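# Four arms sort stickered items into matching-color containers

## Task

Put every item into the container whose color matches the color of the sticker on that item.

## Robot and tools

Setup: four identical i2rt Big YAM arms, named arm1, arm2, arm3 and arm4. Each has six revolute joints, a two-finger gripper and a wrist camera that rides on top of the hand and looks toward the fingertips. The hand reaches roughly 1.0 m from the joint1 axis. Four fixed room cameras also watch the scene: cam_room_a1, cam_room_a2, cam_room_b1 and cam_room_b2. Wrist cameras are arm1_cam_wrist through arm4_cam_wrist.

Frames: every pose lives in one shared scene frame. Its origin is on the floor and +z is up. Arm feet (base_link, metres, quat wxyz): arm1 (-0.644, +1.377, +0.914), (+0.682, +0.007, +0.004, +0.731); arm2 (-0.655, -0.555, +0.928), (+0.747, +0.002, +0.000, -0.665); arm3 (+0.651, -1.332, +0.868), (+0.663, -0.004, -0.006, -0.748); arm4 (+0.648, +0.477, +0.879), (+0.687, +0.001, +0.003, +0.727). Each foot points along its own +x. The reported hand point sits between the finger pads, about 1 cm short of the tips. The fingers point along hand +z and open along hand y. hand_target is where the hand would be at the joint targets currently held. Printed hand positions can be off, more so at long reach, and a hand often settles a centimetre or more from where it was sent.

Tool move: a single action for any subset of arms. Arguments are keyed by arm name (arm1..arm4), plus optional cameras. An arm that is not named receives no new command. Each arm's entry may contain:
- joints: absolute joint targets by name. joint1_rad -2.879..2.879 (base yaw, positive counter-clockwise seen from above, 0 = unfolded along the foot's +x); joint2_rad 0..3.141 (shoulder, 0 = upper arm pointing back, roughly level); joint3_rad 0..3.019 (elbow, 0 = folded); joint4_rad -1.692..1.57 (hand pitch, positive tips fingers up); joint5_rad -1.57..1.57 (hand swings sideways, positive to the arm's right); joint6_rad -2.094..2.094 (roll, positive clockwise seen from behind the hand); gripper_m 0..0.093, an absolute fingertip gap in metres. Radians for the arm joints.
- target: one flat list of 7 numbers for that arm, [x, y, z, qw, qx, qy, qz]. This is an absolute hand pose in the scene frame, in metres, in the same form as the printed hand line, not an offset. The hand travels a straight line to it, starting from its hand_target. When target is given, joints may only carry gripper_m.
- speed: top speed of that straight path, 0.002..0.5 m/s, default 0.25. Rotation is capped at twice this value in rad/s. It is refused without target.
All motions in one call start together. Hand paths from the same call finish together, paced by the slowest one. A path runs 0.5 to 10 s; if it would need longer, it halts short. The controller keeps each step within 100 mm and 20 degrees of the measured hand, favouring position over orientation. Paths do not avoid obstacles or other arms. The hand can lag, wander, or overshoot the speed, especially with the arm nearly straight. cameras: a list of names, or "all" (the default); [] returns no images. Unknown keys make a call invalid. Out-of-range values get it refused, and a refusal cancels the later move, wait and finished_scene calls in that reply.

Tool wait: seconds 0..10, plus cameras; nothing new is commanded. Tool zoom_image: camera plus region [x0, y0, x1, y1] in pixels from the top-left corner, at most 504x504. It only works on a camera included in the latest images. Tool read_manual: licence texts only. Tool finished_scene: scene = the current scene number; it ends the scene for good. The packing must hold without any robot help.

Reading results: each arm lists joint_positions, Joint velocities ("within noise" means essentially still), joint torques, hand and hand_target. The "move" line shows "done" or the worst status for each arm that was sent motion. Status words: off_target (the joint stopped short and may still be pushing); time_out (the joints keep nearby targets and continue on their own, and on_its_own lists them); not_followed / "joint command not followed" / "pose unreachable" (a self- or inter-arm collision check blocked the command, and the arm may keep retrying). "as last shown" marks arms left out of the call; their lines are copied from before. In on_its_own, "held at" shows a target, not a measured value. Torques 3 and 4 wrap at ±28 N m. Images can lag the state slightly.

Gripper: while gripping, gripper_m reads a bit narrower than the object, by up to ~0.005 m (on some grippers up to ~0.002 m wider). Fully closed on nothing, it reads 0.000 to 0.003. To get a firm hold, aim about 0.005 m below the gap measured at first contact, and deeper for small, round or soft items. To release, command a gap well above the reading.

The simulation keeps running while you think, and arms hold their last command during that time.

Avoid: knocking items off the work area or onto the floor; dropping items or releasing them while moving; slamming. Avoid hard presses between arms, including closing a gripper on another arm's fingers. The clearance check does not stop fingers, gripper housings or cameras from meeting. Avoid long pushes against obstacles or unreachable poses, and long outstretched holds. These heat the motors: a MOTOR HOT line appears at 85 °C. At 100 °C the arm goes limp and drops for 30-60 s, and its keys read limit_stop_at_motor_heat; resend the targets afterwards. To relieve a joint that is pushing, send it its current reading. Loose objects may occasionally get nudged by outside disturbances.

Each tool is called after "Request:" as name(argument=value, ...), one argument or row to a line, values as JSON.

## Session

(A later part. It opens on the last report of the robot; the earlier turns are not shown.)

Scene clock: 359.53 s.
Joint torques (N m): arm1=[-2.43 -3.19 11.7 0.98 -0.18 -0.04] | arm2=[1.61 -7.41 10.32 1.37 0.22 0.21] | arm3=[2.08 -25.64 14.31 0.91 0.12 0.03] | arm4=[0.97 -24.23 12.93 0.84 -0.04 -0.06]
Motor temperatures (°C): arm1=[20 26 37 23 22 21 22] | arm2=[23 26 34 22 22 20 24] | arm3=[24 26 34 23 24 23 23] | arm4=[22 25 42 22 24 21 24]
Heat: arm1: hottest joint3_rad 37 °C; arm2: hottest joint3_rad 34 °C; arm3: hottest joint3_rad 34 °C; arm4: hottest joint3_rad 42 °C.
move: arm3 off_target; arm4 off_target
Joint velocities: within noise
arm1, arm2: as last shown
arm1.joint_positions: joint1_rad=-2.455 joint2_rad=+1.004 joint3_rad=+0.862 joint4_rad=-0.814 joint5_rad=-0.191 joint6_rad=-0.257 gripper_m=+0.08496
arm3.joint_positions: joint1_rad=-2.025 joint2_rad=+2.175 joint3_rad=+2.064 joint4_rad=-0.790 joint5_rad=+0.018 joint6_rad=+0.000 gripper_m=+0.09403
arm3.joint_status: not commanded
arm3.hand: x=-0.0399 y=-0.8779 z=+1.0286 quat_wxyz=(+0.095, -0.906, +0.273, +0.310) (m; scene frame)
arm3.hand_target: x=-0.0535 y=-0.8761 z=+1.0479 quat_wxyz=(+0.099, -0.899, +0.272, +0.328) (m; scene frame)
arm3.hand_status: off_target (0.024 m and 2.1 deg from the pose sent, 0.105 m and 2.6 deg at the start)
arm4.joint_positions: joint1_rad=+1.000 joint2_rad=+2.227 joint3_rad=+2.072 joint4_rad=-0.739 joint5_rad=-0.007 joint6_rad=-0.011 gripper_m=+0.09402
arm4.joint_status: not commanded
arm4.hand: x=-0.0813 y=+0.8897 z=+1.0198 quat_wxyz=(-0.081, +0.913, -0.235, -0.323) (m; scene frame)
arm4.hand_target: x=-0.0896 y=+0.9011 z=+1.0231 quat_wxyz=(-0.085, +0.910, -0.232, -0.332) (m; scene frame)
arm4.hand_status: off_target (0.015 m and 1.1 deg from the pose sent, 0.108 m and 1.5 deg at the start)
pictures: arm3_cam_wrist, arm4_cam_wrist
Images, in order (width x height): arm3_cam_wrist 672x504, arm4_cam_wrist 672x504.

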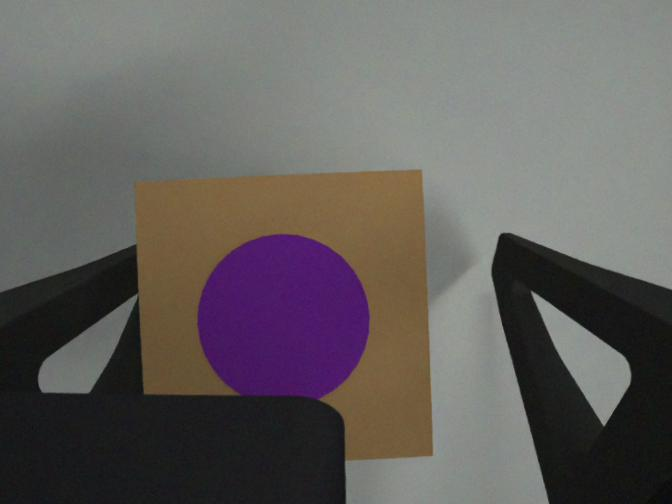

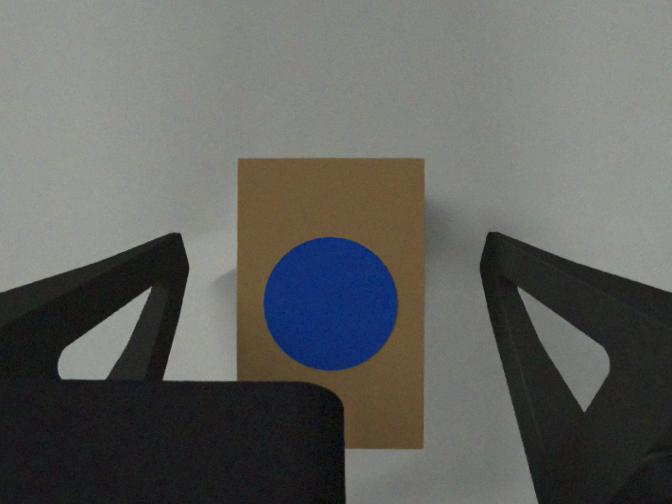

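Request:
move(
  arm3={"target": [-0.0617, -0.8860, 1.048, 0.0928, -0.9044, 0.2550, 0.3292], "speed": 0.1},
  arm4={"target": [-0.0880, 0.9000, 1.005, 0.0845, -0.9106, 0.2321, 0.3314], "speed": 0.1},
  cameras=["arm3_cam_wrist", "arm4_cam_wrist"],
)

Scene clock: 373.10 s.
Joint torques (N m): arm1=[-2.32 -3.37 11.59 0.81 -0.15 -0.05] | arm2=[1.55 -7.47 10.33 1.36 0.22 0.21] | arm3=[2.49 -25.52 14.34 0.9 -0.08 -0.12] | arm4=[0.32 -24.18 9.76 1.66 -0.05 -0.03]
Motor temperatures (°C): arm1=[20 26 37 23 22 21 22] | arm2=[23 26 34 22 22 20 24] | arm3=[24 26 35 23 24 23 23] | arm4=[22 24 44 22 24 21 24]
Heat: arm1: hottest joint3_rad 37 °C; arm2: hottest joint3_rad 34 °C; arm3: hottest joint3_rad 35 °C; arm4: hottest joint3_rad 44 °C.
move: arm3 off_target; arm4 off_target
Joint velocities: within noise
arm1, arm2: as last shown
arm3.joint_positions: joint1_rad=-2.019 joint2_rad=+2.175 joint3_rad=+2.064 joint4_rad=-0.790 joint5_rad=+0.007 joint6_rad=-0.003 gripper_m=+0.09403
arm3.joint_status: not commanded
arm3.hand: x=-0.0437 y=-0.8836 z=+1.0287 quat_wxyz=(+0.090, -0.907, +0.267, +0.312) (m; scene frame)
arm3.hand_target: x=-0.0604 y=-0.8869 z=+1.0479 quat_wxyz=(+0.093, -0.904, +0.255, +0.330) (m; scene frame)
arm3.hand_status: off_target (0.027 m and 2.4 deg from the pose sent, 0.030 m and 3.0 deg at the start)
arm4.joint_positions: joint1_rad=+1.000 joint2_rad=+2.227 joint3_rad=+2.072 joint4_rad=-0.715 joint5_rad=-0.007 joint6_rad=-0.011 gripper_m=+0.09402
arm4.joint_status: not commanded
arm4.hand: x=-0.0853 y=+0.8919 z=+1.0236 quat_wxyz=(-0.084, +0.909, -0.234, -0.334) (m; scene frame)
arm4.hand_target: x=-0.0873 y=+0.8996 z=+1.0052 quat_wxyz=(-0.084, +0.911, -0.232, -0.332) (m; scene frame)
arm4.hand_status: off_target (0.020 m and 0.4 deg from the pose sent, 0.019 m and 1.1 deg at the start)
pictures: arm3_cam_wrist, arm4_cam_wrist
Images, in order (width x height): arm3_cam_wrist 672x504, arm4_cam_wrist 672x504.

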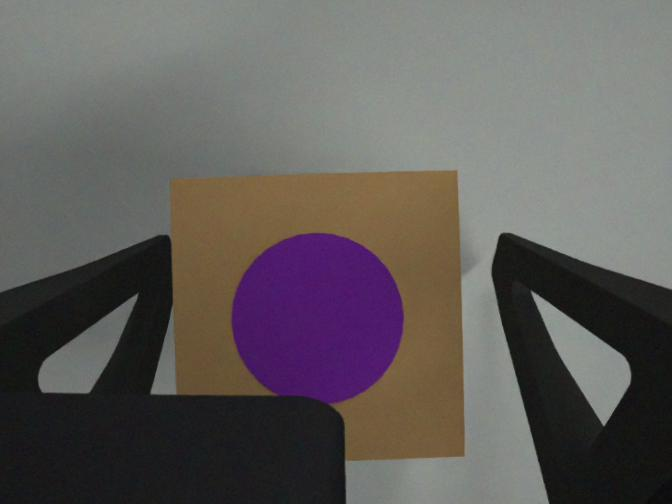

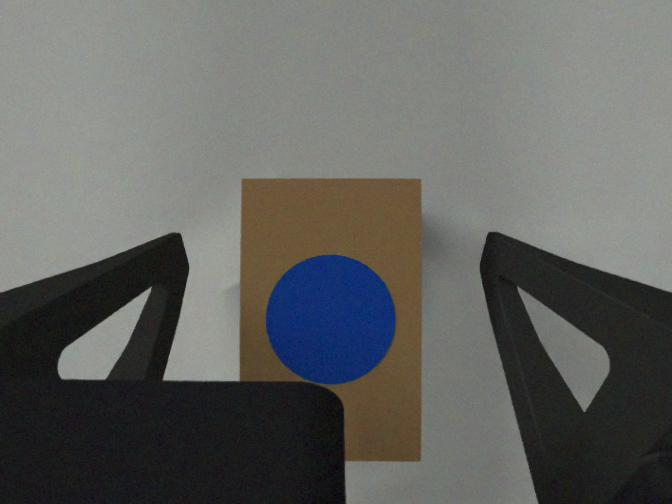

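Request:
move(
  arm3={"joints": {"gripper_m": 0.043}},
  arm4={"target": [-0.0830, 0.8970, 0.987, 0.0845, -0.9106, 0.2321, 0.3314], "speed": 0.1},
  cameras=["arm3_cam_wrist", "arm4_cam_wrist"],
)

Scene clock: 379.70 s.
Joint torques (N m): arm1=[-3.14 -2.78 11.7 0.85 -0.13 -0.1] | arm2=[1.61 -7.41 10.33 1.35 0.22 0.22] | arm3=[2.49 -25.64 14.28 0.9 -0.06 -0.12] | arm4=[0.32 -25.29 7.95 1.62 -0.1 -0.03]
Motor temperatures (°C): arm1=[20 25 37 23 22 21 22] | arm2=[23 26 34 22 22 20 24] | arm3=[24 25 35 23 24 23 23] | arm4=[22 24 43 22 24 21 24]
Heat: arm1: hottest joint3_rad 37 °C; arm2: hottest joint3_rad 34 °C; arm3: hottest joint3_rad 35 °C; arm4: hottest joint3_rad 43 °C.
move: arm3 off_target; arm4 off_target
Joint velocities: within noise
arm1, arm2: as last shown
arm3.joint_positions: joint1_rad=-2.018 joint2_rad=+2.175 joint3_rad=+2.064 joint4_rad=-0.790 joint5_rad=+0.007 joint6_rad=-0.004 gripper_m=+0.05307
arm3.joint_status: gripper_m off_target (ended at +0.05310, target +0.04300)
arm3.hand: x=-0.0438 y=-0.8840 z=+1.0286 quat_wxyz=(+0.090, -0.908, +0.266, +0.312) (m; scene frame)
arm3.hand_target: x=-0.0604 y=-0.8870 z=+1.0479 quat_wxyz=(+0.093, -0.904, +0.255, +0.330) (m; scene frame)
arm3.hand_status: not commanded
arm4.joint_positions: joint1_rad=+1.000 joint2_rad=+2.227 joint3_rad=+2.036 joint4_rad=-0.660 joint5_rad=-0.007 joint6_rad=-0.013 gripper_m=+0.09402
arm4.joint_status: not commanded
arm4.hand: x=-0.0864 y=+0.8925 z=+1.0130 quat_wxyz=(-0.087, +0.906, -0.232, -0.343) (m; scene frame)
arm4.hand_target: x=-0.0824 y=+0.8966 z=+0.9874 quat_wxyz=(-0.084, +0.911, -0.232, -0.331) (m; scene frame)
arm4.hand_status: off_target (0.027 m and 1.4 deg from the pose sent, 0.037 m and 0.4 deg at the start)
pictures: arm3_cam_wrist, arm4_cam_wrist
Images, in order (width x height): arm3_cam_wrist 672x504, arm4_cam_wrist 672x504.

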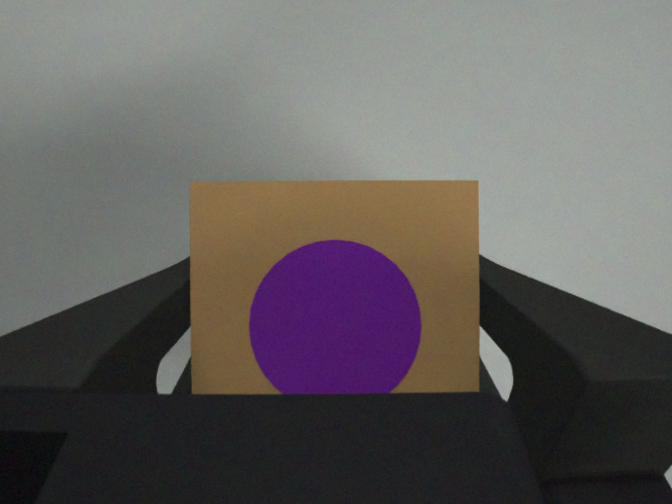

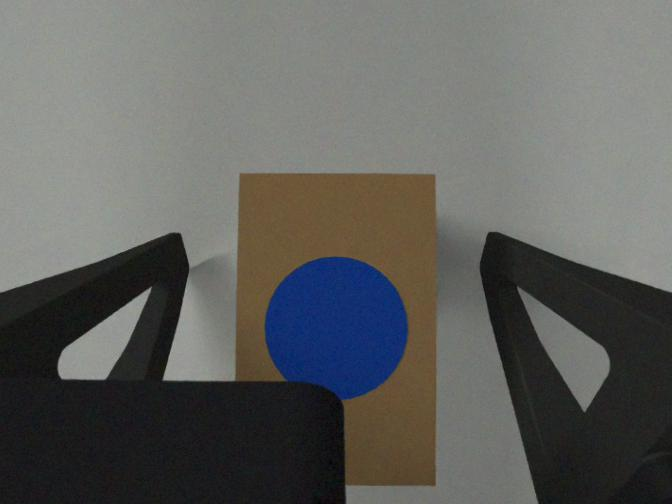

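Request:
move(
  arm3={"target": [-0.040, -0.890, 1.115, 0.0928, -0.9044, 0.2550, 0.3292], "speed": 0.15},
  arm4={"target": [-0.0800, 0.8950, 0.976, 0.0845, -0.9106, 0.2321, 0.3314], "speed": 0.1},
  cameras=["arm3_cam_wrist", "arm4_cam_wrist"],
)

Scene clock: 385.23 s.
Joint torques (N m): arm1=[-2.9 -2.96 11.66 0.9 -0.13 -0.03] | arm2=[1.67 -7.36 10.3 1.36 0.22 0.21] | arm3=[1.67 -27.4 14.37 0.96 -0.08 -0.13] | arm4=[0.56 -24.47 7.38 1.44 -0.07 -0.05]
Motor temperatures (°C): arm1=[20 25 37 23 22 21 22] | arm2=[23 26 34 22 22 20 24] | arm3=[24 26 35 23 24 23 23] | arm4=[22 24 41 22 24 21 24]
Heat: arm1: hottest joint3_rad 37 °C; arm2: hottest joint3_rad 34 °C; arm3: hottest joint3_rad 35 °C; arm4: hottest joint3_rad 41 °C.
move: arm3 off_target; arm4 off_target
Joint velocities: within noise
arm1, arm2: as last shown
arm3.joint_positions: joint1_rad=-2.018 joint2_rad=+2.123 joint3_rad=+2.107 joint4_rad=-0.913 joint5_rad=+0.001 joint6_rad=-0.011 gripper_m=+0.05307
arm3.joint_status: not commanded
arm3.hand: x=-0.0295 y=-0.8937 z=+1.0752 quat_wxyz=(+0.085, -0.913, +0.263, +0.300) (m; scene frame)
arm3.hand_target: x=-0.0382 y=-0.8912 z=+1.1150 quat_wxyz=(+0.093, -0.904, +0.255, +0.330) (m; scene frame)
arm3.hand_status: off_target (0.041 m and 3.7 deg from the pose sent, 0.086 m and 2.4 deg at the start)
arm4.joint_positions: joint1_rad=+1.000 joint2_rad=+2.217 joint3_rad=+2.008 joint4_rad=-0.622 joint5_rad=-0.007 joint6_rad=-0.013 gripper_m=+0.09402
arm4.joint_status: not commanded
arm4.hand: x=-0.0860 y=+0.8923 z=+1.0119 quat_wxyz=(-0.089, +0.903, -0.231, -0.351) (m; scene frame)
arm4.hand_target: x=-0.0791 y=+0.8944 z=+0.9764 quat_wxyz=(-0.084, +0.911, -0.232, -0.331) (m; scene frame)
arm4.hand_status: off_target (0.036 m and 2.5 deg from the pose sent, 0.038 m and 1.4 deg at the start)
pictures: arm3_cam_wrist, arm4_cam_wrist
Images, in order (width x height): arm3_cam_wrist 672x504, arm4_cam_wrist 672x504.

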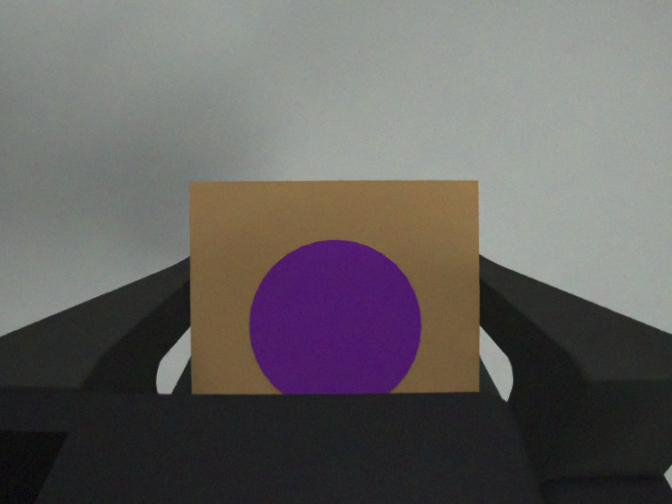

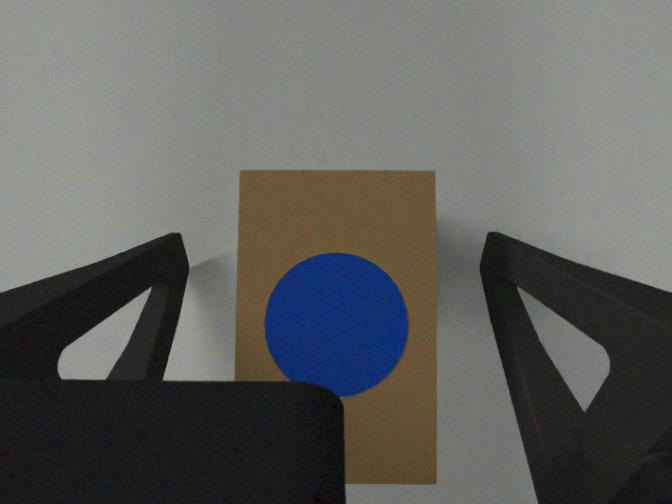

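Request:
move(
  arm3={"target": [0.301, -1.0996, 1.16, 0.0988, -0.8996, 0.2716, 0.3274], "speed": 0.3},
  arm4={"joints": {"gripper_m": 0.034}},
  cameras=["arm3_cam_wrist", "arm4_cam_wrist"],
)

Scene clock: 394.07 s.
Joint torques (N m): arm1=[-3.19 -4.01 11.63 1.03 -0.16 -0.11] | arm2=[1.44 -7.36 10.33 1.35 0.22 0.21] | arm3=[1.32 -6.59 9.4 1.13 0.12 0.03] | arm4=[1.61 -24 7.58 1.2 -0.04 -0.01]
Motor temperatures (°C): arm1=[20 25 37 23 22 21 22] | arm2=[23 26 34 22 22 20 24] | arm3=[24 26 34 23 24 23 24] | arm4=[22 25 40 22 24 21 25]
Heat: arm1: hottest joint3_rad 37 °C; arm2: hottest joint3_rad 34 °C; arm3: hottest joint3_rad 34 °C; arm4: hottest joint3_rad 40 °C.
move: arm3 done; arm4 off_target
Joint velocities: within noise
arm1, arm2: as last shown
arm3.joint_positions: joint1_rad=-2.018 joint2_rad=+0.998 joint3_rad=+0.998 joint4_rad=-0.852 joint5_rad=+0.017 joint6_rad=-0.001 gripper_m=+0.05307
arm3.joint_status: not commanded
arm3.hand: x=+0.3005 y=-1.0999 z=+1.1645 quat_wxyz=(+0.101, -0.899, +0.267, +0.333) (m; scene frame)
arm3.hand_target: x=+0.3010 y=-1.0997 z=+1.1601 quat_wxyz=(+0.099, -0.900, +0.271, +0.327) (m; scene frame)
arm3.hand_status: done (0.005 m and 0.9 deg from the pose sent, 0.399 m and 4.0 deg at the start)
arm4.joint_positions: joint1_rad=+0.985 joint2_rad=+2.217 joint3_rad=+2.006 joint4_rad=-0.616 joint5_rad=-0.007 joint6_rad=-0.016 gripper_m=+0.04455
arm4.joint_status: gripper_m off_target (ended at +0.04457, target +0.03400)
arm4.hand: x=-0.0802 y=+0.9037 z=+1.0122 quat_wxyz=(-0.093, +0.901, -0.236, -0.353) (m; scene frame)
arm4.hand_target: x=-0.0792 y=+0.8943 z=+0.9767 quat_wxyz=(-0.084, +0.911, -0.232, -0.331) (m; scene frame)
arm4.hand_status: not commanded
pictures: arm3_cam_wrist, arm4_cam_wrist
Images, in order (width x height): arm3_cam_wrist 672x504, arm4_cam_wrist 672x504.

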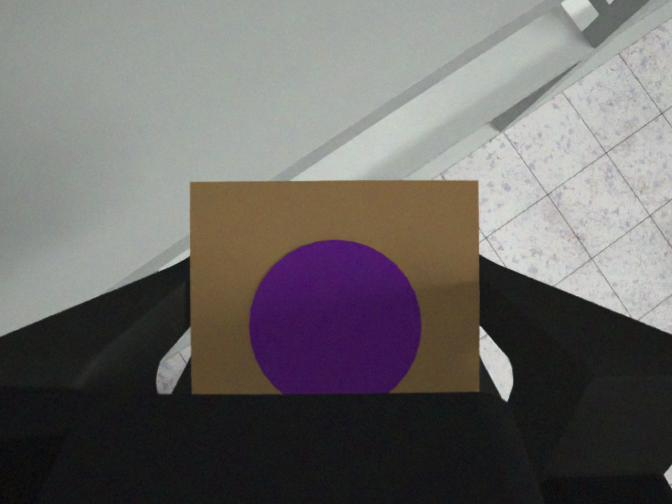

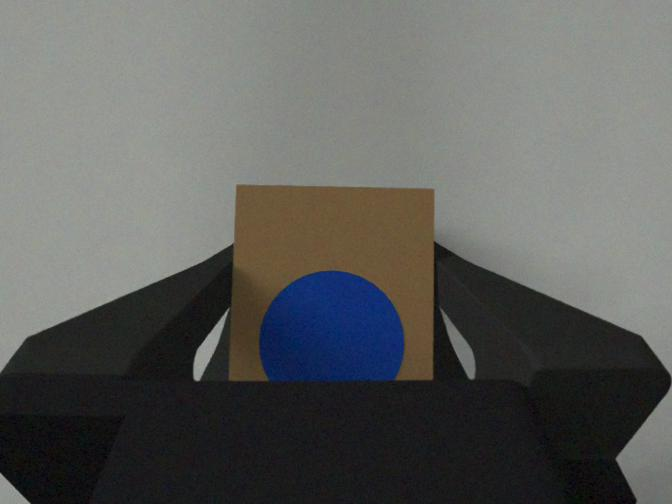

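Request:
move(
  arm3={"joints": {"joint2_rad": 0.7, "joint3_rad": 1.2, "joint4_rad": -1.2, "joint5_rad": 0, "joint6_rad": 0}},
  arm4={"target": [-0.060, 0.893, 1.10, 0.0845, -0.9106, 0.2321, 0.3314], "speed": 0.15},
  cameras=["arm4_cam_wrist"],
)

Request:
move(
  arm3={"joints": {"joint1_rad": 1.765, "joint2_rad": 0.7, "joint3_rad": 1.2, "joint4_rad": -1.2, "joint5_rad": 0, "joint6_rad": 0}},
  arm4={"target": [0.279, 0.678, 1.16, 0.0845, -0.9106, 0.2321, 0.3314], "speed": 0.3},
  cameras=["arm3_cam_wrist", "arm4_cam_wrist"],
)

Scene clock: 405.63 s.
Joint torques (N m): arm1=[-2.67 -2.9 11.52 0.9 -0.13 -0.08] | arm2=[1.61 -7.18 10.33 1.37 0.22 0.21] | arm3=[1.32 -2.32 10.82 1.32 -0.09 -0.04] | arm4=[0.38 -27.46 12.81 0.68 -0.04 -0.05]
Motor temperatures (°C): arm1=[20 25 37 23 22 21 22] | arm2=[23 25 34 22 22 20 23] | arm3=[24 26 34 23 24 23 24] | arm4=[22 26 38 22 24 21 25]
Heat: arm1: hottest joint3_rad 37 °C; arm2: hottest joint3_rad 34 °C; arm3: hottest joint3_rad 34 °C; arm4: hottest joint3_rad 38 °C.
move: arm3 done; arm4 off_target
Joint velocities: within noise
arm1, arm2: as last shown
arm3.joint_positions: joint1_rad=-2.018 joint2_rad=+0.708 joint3_rad=+1.179 joint4_rad=-1.197 joint5_rad=+0.002 joint6_rad=-0.001 gripper_m=+0.05307
arm3.joint_status: all done
arm3.hand: x=+0.3959 y=-1.1621 z=+1.3034 quat_wxyz=(+0.110, -0.876, +0.258, +0.391) (m; scene frame)
arm3.hand_target: x=+0.3985 y=-1.1639 z=+1.3161 quat_wxyz=(+0.112, -0.871, +0.257, +0.403) (m; scene frame)
arm3.hand_status: not commanded
arm4.joint_positions: joint1_rad=+0.985 joint2_rad=+2.143 joint3_rad=+2.055 joint4_rad=-0.844 joint5_rad=-0.013 joint6_rad=-0.018 gripper_m=+0.04454
arm4.joint_status: not commanded
arm4.hand: x=-0.0521 y=+0.8864 z=+1.0622 quat_wxyz=(-0.077, +0.918, -0.239, -0.306) (m; scene frame)
arm4.hand_target: x=-0.0585 y=+0.8919 z=+1.1001 quat_wxyz=(-0.085, +0.910, -0.232, -0.332) (m; scene frame)
arm4.hand_status: off_target (0.039 m and 3.3 deg from the pose sent, 0.091 m and 2.9 deg at the start)
pictures: arm4_cam_wrist
Images, in order (width x height): arm4_cam_wrist 672x504.

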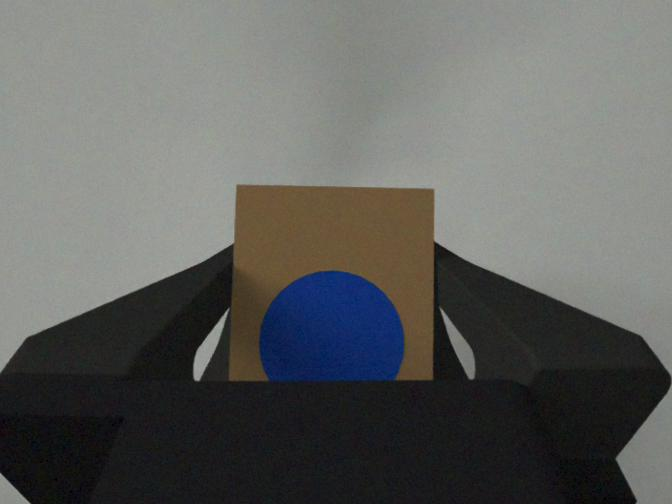

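Scene clock: 408.23 s.
Joint torques (N m): arm1=[-2.67 -3.43 11.6 1.05 -0.15 -0.08] | arm2=[1.55 -7.41 10.32 1.37 0.23 0.22] | arm3=[1.9 -2.26 10.73 1.33 0.13 -0.04] | arm4=[1.26 -5.83 9.42 0.76 0.24 0.18]
Motor temperatures (°C): arm1=[20 25 37 23 22 21 22] | arm2=[23 25 34 22 22 20 23] | arm3=[24 26 34 23 24 23 24] | arm4=[22 26 38 22 24 21 25]
Heat: arm1: hottest joint3_rad 37 °C; arm2: hottest joint3_rad 34 °C; arm3: hottest joint3_rad 34 °C; arm4: hottest joint3_rad 38 °C.
move: arm3 done; arm4 done
Joint velocities: within noise
arm1, arm2: as last shown
arm3.joint_positions: joint1_rad=+1.755 joint2_rad=+0.708 joint3_rad=+1.179 joint4_rad=-1.197 joint5_rad=-0.003 joint6_rad=-0.001 gripper_m=+0.05309
arm3.joint_status: all done
arm3.hand: x=+0.9525 y=-1.3065 z=+1.3059 quat_wxyz=(-0.410, +0.033, -0.911, -0.008) (m; scene frame)
arm3.hand_target: x=+0.9490 y=-1.3039 z=+1.3186 quat_wxyz=(-0.422, +0.036, -0.906, -0.009) (m; scene frame)
arm3.hand_status: not commanded
arm4.joint_positions: joint1_rad=+1.018 joint2_rad=+1.009 joint3_rad=+0.963 joint4_rad=-0.813 joint5_rad=+0.007 joint6_rad=-0.010 gripper_m=+0.04454
arm4.joint_status: not commanded
arm4.hand: x=+0.2808 y=+0.6796 z=+1.1637 quat_wxyz=(-0.088, +0.909, -0.227, -0.338) (m; scene frame)
arm4.hand_target: x=+0.2790 y=+0.6780 z=+1.1601 quat_wxyz=(-0.085, +0.910, -0.232, -0.332) (m; scene frame)
arm4.hand_status: done (0.004 m and 1.1 deg from the pose sent, 0.403 m and 3.3 deg at the start)
pictures: arm3_cam_wrist, arm4_cam_wrist
Images, in order (width x height): arm3_cam_wrist 672x504, arm4_cam_wrist 672x504.

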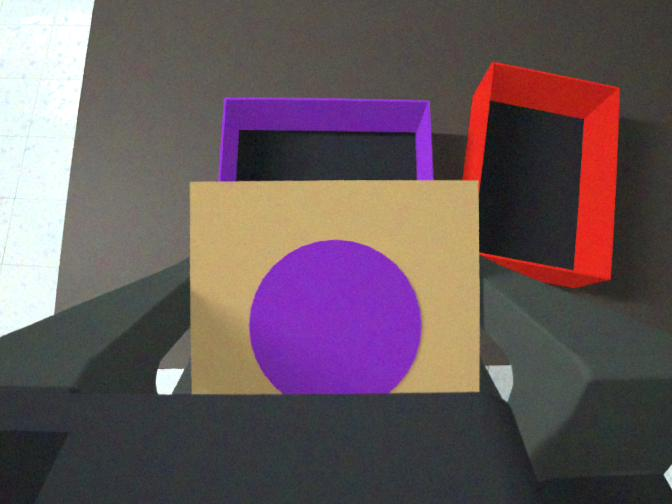

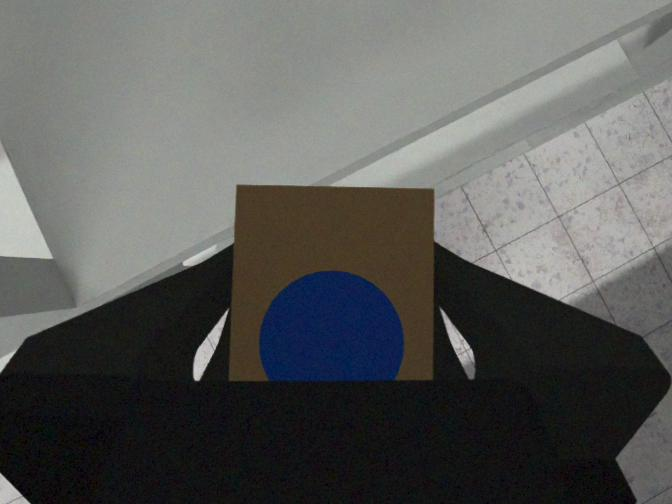

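Request:
move(
  arm3={"target": [1.205, -1.293, 1.0, 0.3336, -0.0329, 0.9420, 0.0116], "speed": 0.3},
  arm4={"joints": {"joint1_rad": -1.84, "joint2_rad": 0.7, "joint3_rad": 1.2, "joint4_rad": -1.2, "joint5_rad": 0, "joint6_rad": 0}},
  cameras=["arm3_cam_wrist", "arm4_cam_wrist"],
)

Scene clock: 426.33 s.
Joint torques (N m): arm1=[-2.61 -3.84 11.67 0.91 -0.17 -0.1] | arm2=[1.61 -7.36 10.32 1.36 0.22 0.21] | arm3=[1.03 -15.38 12.31 1.81 -0.07 -0.01] | arm4=[1.08 -2.73 9.43 0.98 0 0.15]
Motor temperatures (°C): arm1=[20 25 38 23 22 21 22] | arm2=[23 25 34 22 22 20 23] | arm3=[24 25 34 23 24 23 24] | arm4=[22 25 37 22 24 21 26]
Heat: arm1: hottest joint3_rad 38 °C; arm2: hottest joint3_rad 34 °C; arm3: hottest joint3_rad 34 °C; arm4: hottest joint3_rad 37 °C.
move: arm3 off_target; arm4 done
Joint velocities: within noise
arm1.joint_positions: joint1_rad=-2.455 joint2_rad=+1.004 joint3_rad=+0.862 joint4_rad=-0.814 joint5_rad=-0.191 joint6_rad=-0.257 gripper_m=+0.08496
arm1.joint_status: not commanded
arm1.hand: x=-0.3466 y=+1.1121 z=+1.1429 quat_wxyz=(-0.298, -0.234, -0.922, +0.076) (m; scene frame)
arm1.hand_target: x=-0.3500 y=+1.1100 z=+1.1400 quat_wxyz=(-0.292, -0.236, -0.924, +0.074) (m; scene frame)
arm1.hand_status: not commanded
arm2.joint_positions: joint1_rad=+1.004 joint2_rad=+1.029 joint3_rad=+0.844 joint4_rad=-0.747 joint5_rad=+0.084 joint6_rad=+0.103 gripper_m=+0.08992
arm2.joint_status: not commanded
arm2.hand: x=-0.2960 y=-0.7460 z=+1.1507 quat_wxyz=(-0.302, -0.272, -0.909, +0.091) (m; scene frame)
arm2.hand_target: x=-0.3000 y=-0.7402 z=+1.1402 quat_wxyz=(-0.288, -0.276, -0.913, +0.087) (m; scene frame)
arm2.hand_status: not commanded
arm3.joint_positions: joint1_rad=+1.755 joint2_rad=+1.524 joint3_rad=+0.942 joint4_rad=-0.391 joint5_rad=-0.013 joint6_rad=-0.001 gripper_m=+0.05309
arm3.joint_status: not commanded
arm3.hand: x=+1.1789 y=-1.2951 z=+0.9661 quat_wxyz=(-0.294, +0.035, -0.955, -0.009) (m; scene frame)
arm3.hand_target: x=+1.2027 y=-1.2931 z=+1.0007 quat_wxyz=(-0.334, +0.033, -0.942, -0.012) (m; scene frame)
arm3.hand_status: off_target (0.043 m and 4.8 deg from the pose sent, 0.397 m and 9.4 deg at the start)
arm4.joint_positions: joint1_rad=-1.838 joint2_rad=+0.713 joint3_rad=+1.188 joint4_rad=-1.191 joint5_rad=+0.002 joint6_rad=-0.010 gripper_m=+0.04444
arm4.joint_status: all done
arm4.hand: x=+0.9482 y=+0.4142 z=+1.3207 quat_wxyz=(-0.410, -0.091, -0.906, +0.048) (m; scene frame)
arm4.hand_target: x=+0.9425 y=+0.4153 z=+1.3289 quat_wxyz=(-0.417, -0.095, -0.903, +0.047) (m; scene frame)
arm4.hand_status: not commanded
pictures: arm3_cam_wrist, arm4_cam_wrist
Images, in order (width x height): arm3_cam_wrist 672x504, arm4_cam_wrist 672x504.

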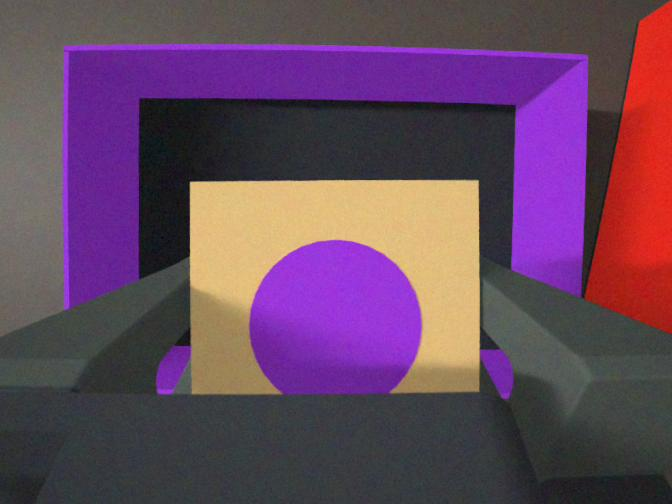

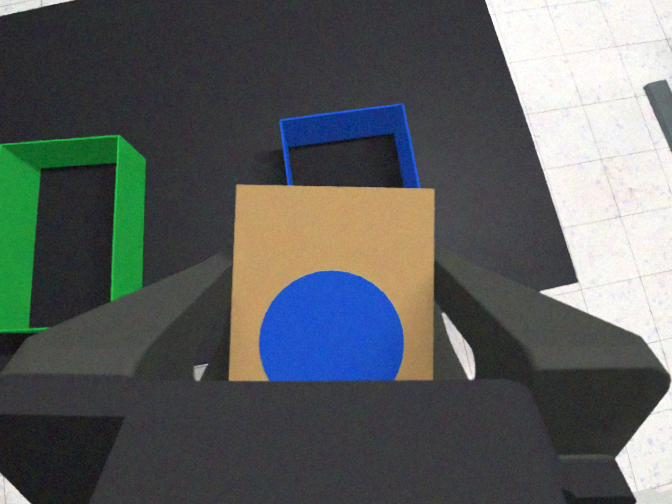

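Request:
move(
  arm3={"target": [1.227, -1.290, 0.84, 0.3582, -0.0326, 0.9330, 0.0125], "speed": 0.2},
  arm4={"target": [1.175, 0.335, 1.0, 0.3718, 0.1130, 0.9203, -0.0457], "speed": 0.3},
  cameras=["arm3_cam_wrist", "arm4_cam_wrist"],
)

Scene clock: 436.70 s.
Joint torques (N m): arm1=[-2.49 -3.08 11.75 1.01 -0.16 -0.03] | arm2=[1.61 -7.36 10.33 1.4 0.22 0.21] | arm3=[1.61 -16.85 5.59 2.11 0.13 0.03] | arm4=[0.21 -13.68 10.61 1.73 0 -0.02]
Motor temperatures (°C): arm1=[20 25 38 23 22 21 22] | arm2=[23 25 34 22 22 20 23] | arm3=[24 25 34 23 24 23 24] | arm4=[22 25 36 22 24 21 26]
Heat: arm1: hottest joint3_rad 38 °C; arm2: hottest joint3_rad 34 °C; arm3: hottest joint3_rad 34 °C; arm4: hottest joint3_rad 36 °C.
move: arm3 done; arm4 off_target
Joint velocities: within noise
arm1, arm2: as last shown
arm3.joint_positions: joint1_rad=+1.755 joint2_rad=+1.873 joint3_rad=+0.899 joint4_rad=+0.120 joint5_rad=-0.012 joint6_rad=+0.002 gripper_m=+0.05309
arm3.joint_status: not commanded
arm3.hand: x=+1.2253 y=-1.2941 z=+0.8382 quat_wxyz=(-0.351, +0.033, -0.936, -0.011) (m; scene frame)
arm3.hand_target: x=+1.2269 y=-1.2900 z=+0.8399 quat_wxyz=(-0.358, +0.033, -0.933, -0.013) (m; scene frame)
arm3.hand_status: done (0.005 m and 0.9 deg from the pose sent, 0.135 m and 7.8 deg at the start)
arm4.joint_positions: joint1_rad=-1.891 joint2_rad=+1.494 joint3_rad=+0.845 joint4_rad=-0.224 joint5_rad=-0.018 joint6_rad=-0.010 gripper_m=+0.04444
arm4.joint_status: not commanded
arm4.hand: x=+1.1535 y=+0.3442 z=+0.9708 quat_wxyz=(-0.337, -0.115, -0.934, +0.040) (m; scene frame)
arm4.hand_target: x=+1.1733 y=+0.3354 z=+1.0007 quat_wxyz=(-0.372, -0.113, -0.920, +0.046) (m; scene frame)
arm4.hand_status: off_target (0.037 m and 4.3 deg from the pose sent, 0.401 m and 5.3 deg at the start)
pictures: arm3_cam_wrist, arm4_cam_wrist
Images, in order (width x height): arm3_cam_wrist 672x504, arm4_cam_wrist 672x504.

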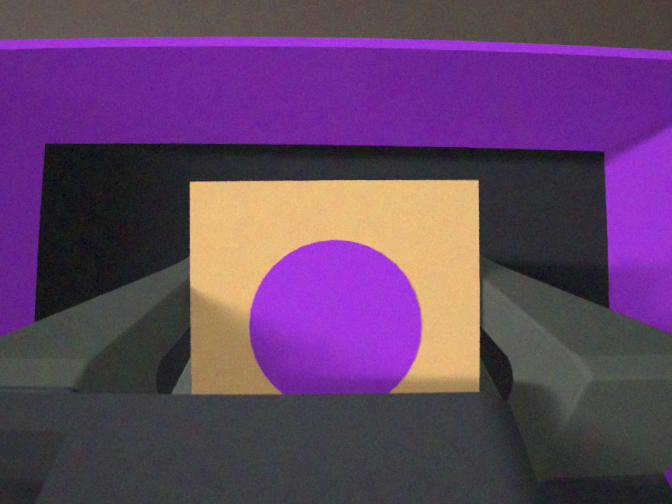

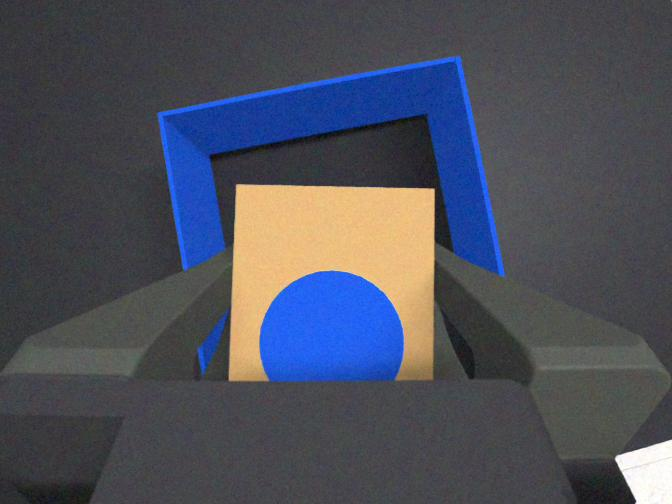

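Request:
move(
  arm3={"target": [1.220, -1.290, 0.780, 0.3336, -0.0329, 0.9420, 0.0116], "speed": 0.12},
  arm4={"target": [1.168, 0.337, 0.82, 0.3917, 0.1120, 0.9119, -0.0481], "speed": 0.2},
  cameras=["arm3_cam_wrist", "arm4_cam_wrist"],
)

Scene clock: 446.70 s.
Joint torques (N m): arm1=[-3.14 -3.02 11.52 0.94 -0.13 -0.08] | arm2=[1.49 -7.3 10.33 1.39 0.22 0.21] | arm3=[1.79 -16.97 5.33 2.02 0.14 0.03] | arm4=[0.03 -14.86 4.49 1.88 -0.06 0.02]
Motor temperatures (°C): arm1=[20 25 38 23 22 21 22] | arm2=[23 25 34 22 22 20 23] | arm3=[24 26 32 23 24 23 24] | arm4=[22 25 36 22 24 21 26]
Heat: arm1: hottest joint3_rad 38 °C; arm2: hottest joint3_rad 34 °C; arm3: hottest joint3_rad 32 °C; arm4: hottest joint3_rad 36 °C.
move: arm3 done; arm4 done
Joint velocities: within noise
arm1, arm2: as last shown
arm3.joint_positions: joint1_rad=+1.755 joint2_rad=+2.002 joint3_rad=+0.899 joint4_rad=+0.195 joint5_rad=-0.011 joint6_rad=+0.004 gripper_m=+0.05309
arm3.joint_status: not commanded
arm3.hand: x=+1.2151 y=-1.2957 z=+0.7788 quat_wxyz=(-0.325, +0.032, -0.945, -0.010) (m; scene frame)
arm3.hand_target: x=+1.2199 y=-1.2899 z=+0.7801 quat_wxyz=(-0.334, +0.033, -0.942, -0.012) (m; scene frame)
arm3.hand_status: done (0.008 m and 1.1 deg from the pose sent, 0.059 m and 2.1 deg at the start)
arm4.joint_positions: joint1_rad=-1.891 joint2_rad=+1.910 joint3_rad=+0.733 joint4_rad=+0.400 joint5_rad=-0.018 joint6_rad=-0.010 gripper_m=+0.04444
arm4.joint_status: not commanded
arm4.hand: x=+1.1637 y=+0.3407 z=+0.8171 quat_wxyz=(-0.382, -0.112, -0.916, +0.046) (m; scene frame)
arm4.hand_target: x=+1.1679 y=+0.3370 z=+0.8200 quat_wxyz=(-0.392, -0.112, -0.912, +0.048) (m; scene frame)
arm4.hand_status: done (0.006 m and 1.2 deg from the pose sent, 0.152 m and 6.8 deg at the start)
pictures: arm3_cam_wrist, arm4_cam_wrist
Images, in order (width x height): arm3_cam_wrist 672x504, arm4_cam_wrist 672x504.

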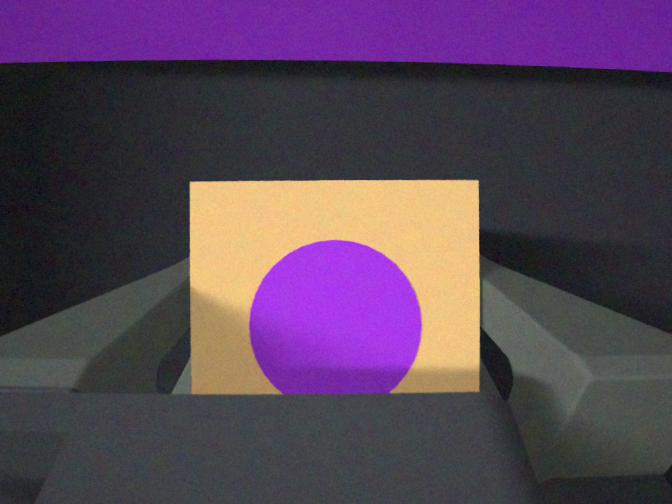

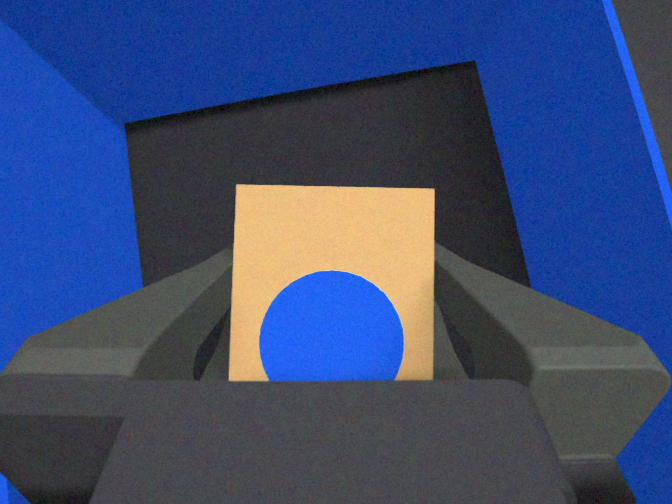

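Request:
move(
  arm3={"target": [1.218, -1.290, 0.752, 0.3336, -0.0329, 0.9420, 0.0116], "speed": 0.06},
  arm4={"target": [1.168, 0.337, 0.757, 0.3718, 0.1130, 0.9203, -0.0457], "speed": 0.12},
  cameras=[],
)

Request:
move(
  arm3={"target": [1.218, -1.290, 0.742, 0.3336, -0.0329, 0.9420, 0.0116], "speed": 0.04},
  arm4={"target": [1.168, 0.337, 0.746, 0.3718, 0.1130, 0.9203, -0.0457], "speed": 0.04},
  cameras=["arm3_cam_wrist", "arm4_cam_wrist"],
)

Scene clock: 456.57 s.
Joint torques (N m): arm1=[-2.43 -2.84 11.55 1.06 -0.17 -0.04] | arm2=[1.67 -7.36 10.35 1.33 0.22 0.22] | arm3=[1.79 -17.08 5.03 2.03 0.14 0.04] | arm4=[0.62 -15.44 4.56 1.77 0.06 0.03]
Motor temperatures (°C): arm1=[20 25 38 23 22 21 22] | arm2=[23 25 34 22 22 20 23] | arm3=[24 25 31 23 24 23 25] | arm4=[22 25 35 22 24 21 26]
Heat: arm1: hottest joint3_rad 38 °C; arm2: hottest joint3_rad 34 °C; arm3: hottest joint3_rad 31 °C; arm4: hottest joint3_rad 35 °C.
move: arm3 done; arm4 off_target
Joint velocities: within noise
arm1, arm2: as last shown
arm1.hand: x=-0.3466 y=+1.1121 z=+1.1429 quat_wxyz=(-0.298, -0.233, -0.922, +0.076) (m; scene frame)
arm3.joint_positions: joint1_rad=+1.755 joint2_rad=+2.074 joint3_rad=+0.899 joint4_rad=+0.265 joint5_rad=-0.011 joint6_rad=+0.005 gripper_m=+0.05309
arm3.joint_status: not commanded
arm3.hand: x=+1.2119 y=-1.2965 z=+0.7505 quat_wxyz=(-0.324, +0.032, -0.945, -0.009) (m; scene frame)
arm3.hand_target: x=+1.2179 y=-1.2899 z=+0.7522 quat_wxyz=(-0.334, +0.033, -0.942, -0.012) (m; scene frame)
arm3.hand_status: done (0.009 m and 1.2 deg from the pose sent, 0.028 m and 1.1 deg at the start)
arm4.joint_positions: joint1_rad=-1.891 joint2_rad=+2.079 joint3_rad=+0.758 joint4_rad=+0.490 joint5_rad=-0.018 joint6_rad=-0.010 gripper_m=+0.04444
arm4.joint_status: not commanded
arm4.hand: x=+1.1552 y=+0.3427 z=+0.7534 quat_wxyz=(-0.357, -0.114, -0.926, +0.043) (m; scene frame)
arm4.hand_target: x=+1.1676 y=+0.3370 z=+0.7574 quat_wxyz=(-0.372, -0.113, -0.920, +0.046) (m; scene frame)
arm4.hand_status: off_target (0.014 m and 1.8 deg from the pose sent, 0.060 m and 1.3 deg at the start)
pictures: none
No camera images: "cameras" was empty.

Scene clock: 457.53 s.
Joint torques (N m): arm1=[-2.55 -3.31 11.64 0.99 -0.14 -0.07] | arm2=[1.73 -7.3 10.3 1.35 0.23 0.21] | arm3=[1.85 -15.74 5.27 1.84 0.13 0.02] | arm4=[0.38 -14.74 4.49 1.81 0.05 0]
Motor temperatures (°C): arm1=[20 24 38 23 22 21 22] | arm2=[23 25 34 22 22 20 23] | arm3=[24 25 31 23 24 23 25] | arm4=[22 25 35 22 24 21 26]
Heat: arm1: hottest joint3_rad 38 °C; arm2: hottest joint3_rad 34 °C; arm3: hottest joint3_rad 31 °C; arm4: hottest joint3_rad 35 °C.
move: arm3 done; arm4 off_target
Joint velocities: within noise
arm1, arm2: as last shown
arm3.joint_positions: joint1_rad=+1.755 joint2_rad=+2.086 joint3_rad=+0.899 joint4_rad=+0.291 joint5_rad=-0.010 joint6_rad=+0.005 gripper_m=+0.05309
arm3.joint_status: not commanded
arm3.hand: x=+1.2141 y=-1.2964 z=+0.7482 quat_wxyz=(-0.331, +0.031, -0.943, -0.010) (m; scene frame)
arm3.hand_target: x=+1.2177 y=-1.2900 z=+0.7421 quat_wxyz=(-0.334, +0.033, -0.942, -0.012) (m; scene frame)
arm3.hand_status: done (0.010 m and 0.4 deg from the pose sent, 0.012 m and 1.2 deg at the start)
arm4.joint_positions: joint1_rad=-1.891 joint2_rad=+2.105 joint3_rad=+0.764 joint4_rad=+0.516 joint5_rad=-0.018 joint6_rad=-0.010 gripper_m=+0.04444
arm4.joint_status: not commanded
arm4.hand: x=+1.1569 y=+0.3422 z=+0.7465 quat_wxyz=(-0.360, -0.114, -0.925, +0.043) (m; scene frame)
arm4.hand_target: x=+1.1675 y=+0.3371 z=+0.7462 quat_wxyz=(-0.372, -0.113, -0.920, +0.046) (m; scene frame)
arm4.hand_status: off_target (0.012 m and 1.5 deg from the pose sent, 0.016 m and 1.8 deg at the start)
pictures: arm3_cam_wrist, arm4_cam_wrist
Images, in order (width x height): arm3_cam_wrist 672x504, arm4_cam_wrist 672x504.

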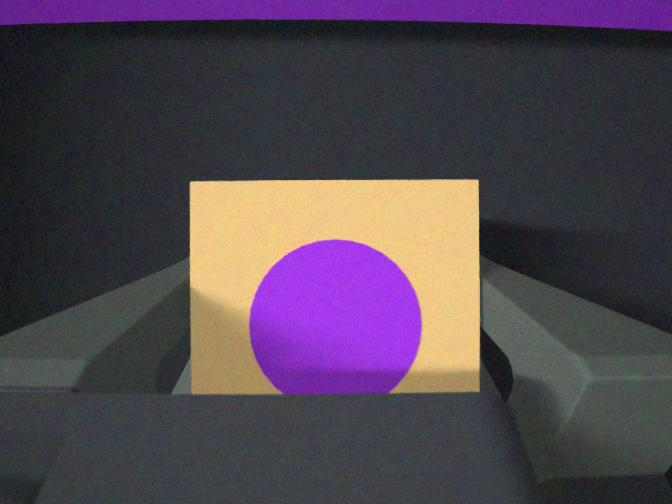

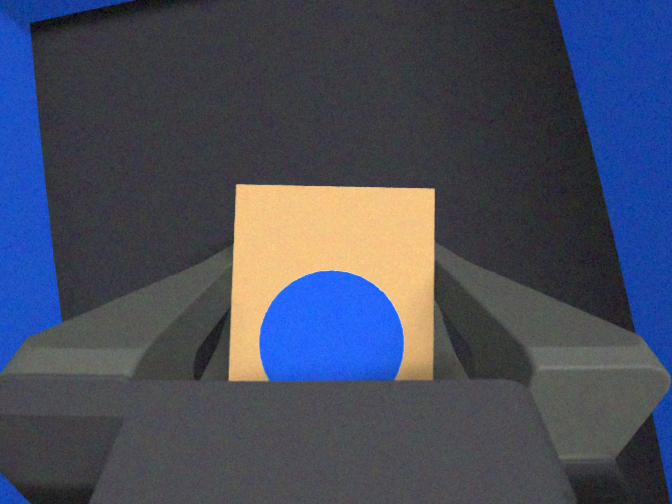

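Request:
move(
  arm3={"target": [1.218, -1.290, 0.734, 0.3336, -0.0329, 0.9420, 0.0116], "speed": 0.04},
  arm4={"target": [1.168, 0.337, 0.735, 0.3718, 0.1130, 0.9203, -0.0457], "speed": 0.04},
  cameras=[],
)

Request:
move(
  arm4={"target": [1.168, 0.337, 0.725, 0.3718, 0.1130, 0.9203, -0.0457], "speed": 0.04},
  cameras=["arm3_cam_wrist", "arm4_cam_wrist"],
)

Scene clock: 466.40 s.
Joint torques (N m): arm1=[-2.84 -3.08 11.75 0.98 -0.18 -0.01] | arm2=[1.49 -7.36 10.32 1.39 0.22 0.22] | arm3=[1.79 -14.51 5.53 1.63 0.14 0.02] | arm4=[0.15 -14.51 4.31 1.81 0.02 0.01]
Motor temperatures (°C): arm1=[20 24 38 23 22 21 22] | arm2=[23 25 34 22 22 20 23] | arm3=[24 25 31 23 24 23 25] | arm4=[22 25 35 22 24 21 26]
Heat: arm1: hottest joint3_rad 38 °C; arm2: hottest joint3_rad 34 °C; arm3: hottest joint3_rad 31 °C; arm4: hottest joint3_rad 35 °C.
move: arm3 off_target; arm4 done
Joint velocities: within noise
arm1, arm2: as last shown
arm3.joint_positions: joint1_rad=+1.755 joint2_rad=+2.093 joint3_rad=+0.899 joint4_rad=+0.316 joint5_rad=-0.010 joint6_rad=+0.005 gripper_m=+0.05309
arm3.joint_status: not commanded
arm3.hand: x=+1.2170 y=-1.2963 z=+0.7482 quat_wxyz=(-0.339, +0.031, -0.940, -0.010) (m; scene frame)
arm3.hand_target: x=+1.2174 y=-1.2901 z=+0.7343 quat_wxyz=(-0.334, +0.033, -0.942, -0.011) (m; scene frame)
arm3.hand_status: off_target (0.016 m and 0.8 deg from the pose sent, 0.016 m and 0.4 deg at the start)
arm4.joint_positions: joint1_rad=-1.891 joint2_rad=+2.135 joint3_rad=+0.774 joint4_rad=+0.543 joint5_rad=-0.018 joint6_rad=-0.010 gripper_m=+0.04444
arm4.joint_status: not commanded
arm4.hand: x=+1.1591 y=+0.3415 z=+0.7381 quat_wxyz=(-0.363, -0.113, -0.924, +0.044) (m; scene frame)
arm4.hand_target: x=+1.1676 y=+0.3371 z=+0.7352 quat_wxyz=(-0.372, -0.113, -0.920, +0.046) (m; scene frame)
arm4.hand_status: done (0.010 m and 1.1 deg from the pose sent, 0.017 m and 1.5 deg at the start)
pictures: none
No camera images: "cameras" was empty.

Scene clock: 467.37 s.
Joint torques (N m): arm1=[-2.43 -2.78 11.6 0.91 -0.18 -0.07] | arm2=[1.55 -7.36 10.33 1.37 0.22 0.22] | arm3=[1.96 -14.45 5.49 1.65 0.12 0.02] | arm4=[-0.09 -13.39 4 1.47 0.04 0.03]
Motor temperatures (°C): arm1=[20 24 38 23 22 21 22] | arm2=[23 25 34 22 22 20 23] | arm3=[24 25 31 23 24 23 25] | arm4=[22 25 34 22 24 21 26]
Heat: arm1: hottest joint3_rad 38 °C; arm2: hottest joint3_rad 34 °C; arm3: hottest joint3_rad 31 °C; arm4: hottest joint3_rad 34 °C.
move: arm4 off_target
Joint velocities: within noise
arm1, arm2, arm3: as last shown
arm3.hand: x=+1.2171 y=-1.2963 z=+0.7482 quat_wxyz=(-0.340, +0.031, -0.940, -0.010) (m; scene frame)
arm3.hand_target: x=+1.2174 y=-1.2901 z=+0.7344 quat_wxyz=(-0.334, +0.033, -0.942, -0.012) (m; scene frame)
arm4.joint_positions: joint1_rad=-1.891 joint2_rad=+2.150 joint3_rad=+0.787 joint4_rad=+0.572 joint5_rad=-0.018 joint6_rad=-0.010 gripper_m=+0.04444
arm4.joint_status: not commanded
arm4.hand: x=+1.1671 y=+0.3394 z=+0.7390 quat_wxyz=(-0.376, -0.113, -0.919, +0.045) (m; scene frame)
arm4.hand_target: x=+1.1675 y=+0.3371 z=+0.7254 quat_wxyz=(-0.372, -0.113, -0.920, +0.046) (m; scene frame)
arm4.hand_status: off_target (0.014 m and 0.5 deg from the pose sent, 0.016 m and 1.1 deg at the start)
pictures: arm3_cam_wrist, arm4_cam_wrist
Images, in order (width x height): arm3_cam_wrist 672x504, arm4_cam_wrist 672x504.

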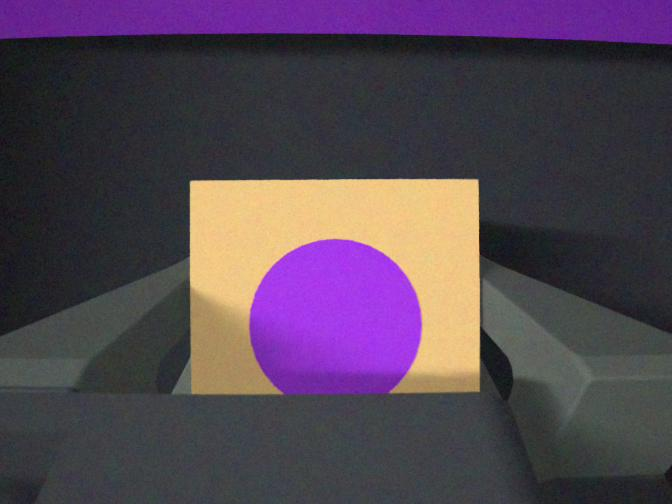

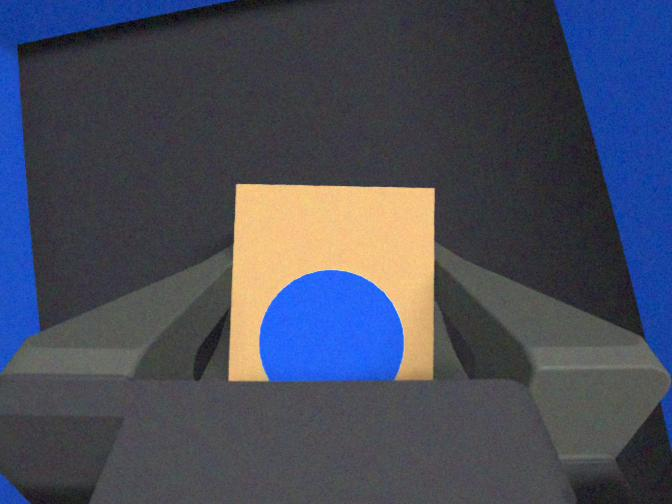

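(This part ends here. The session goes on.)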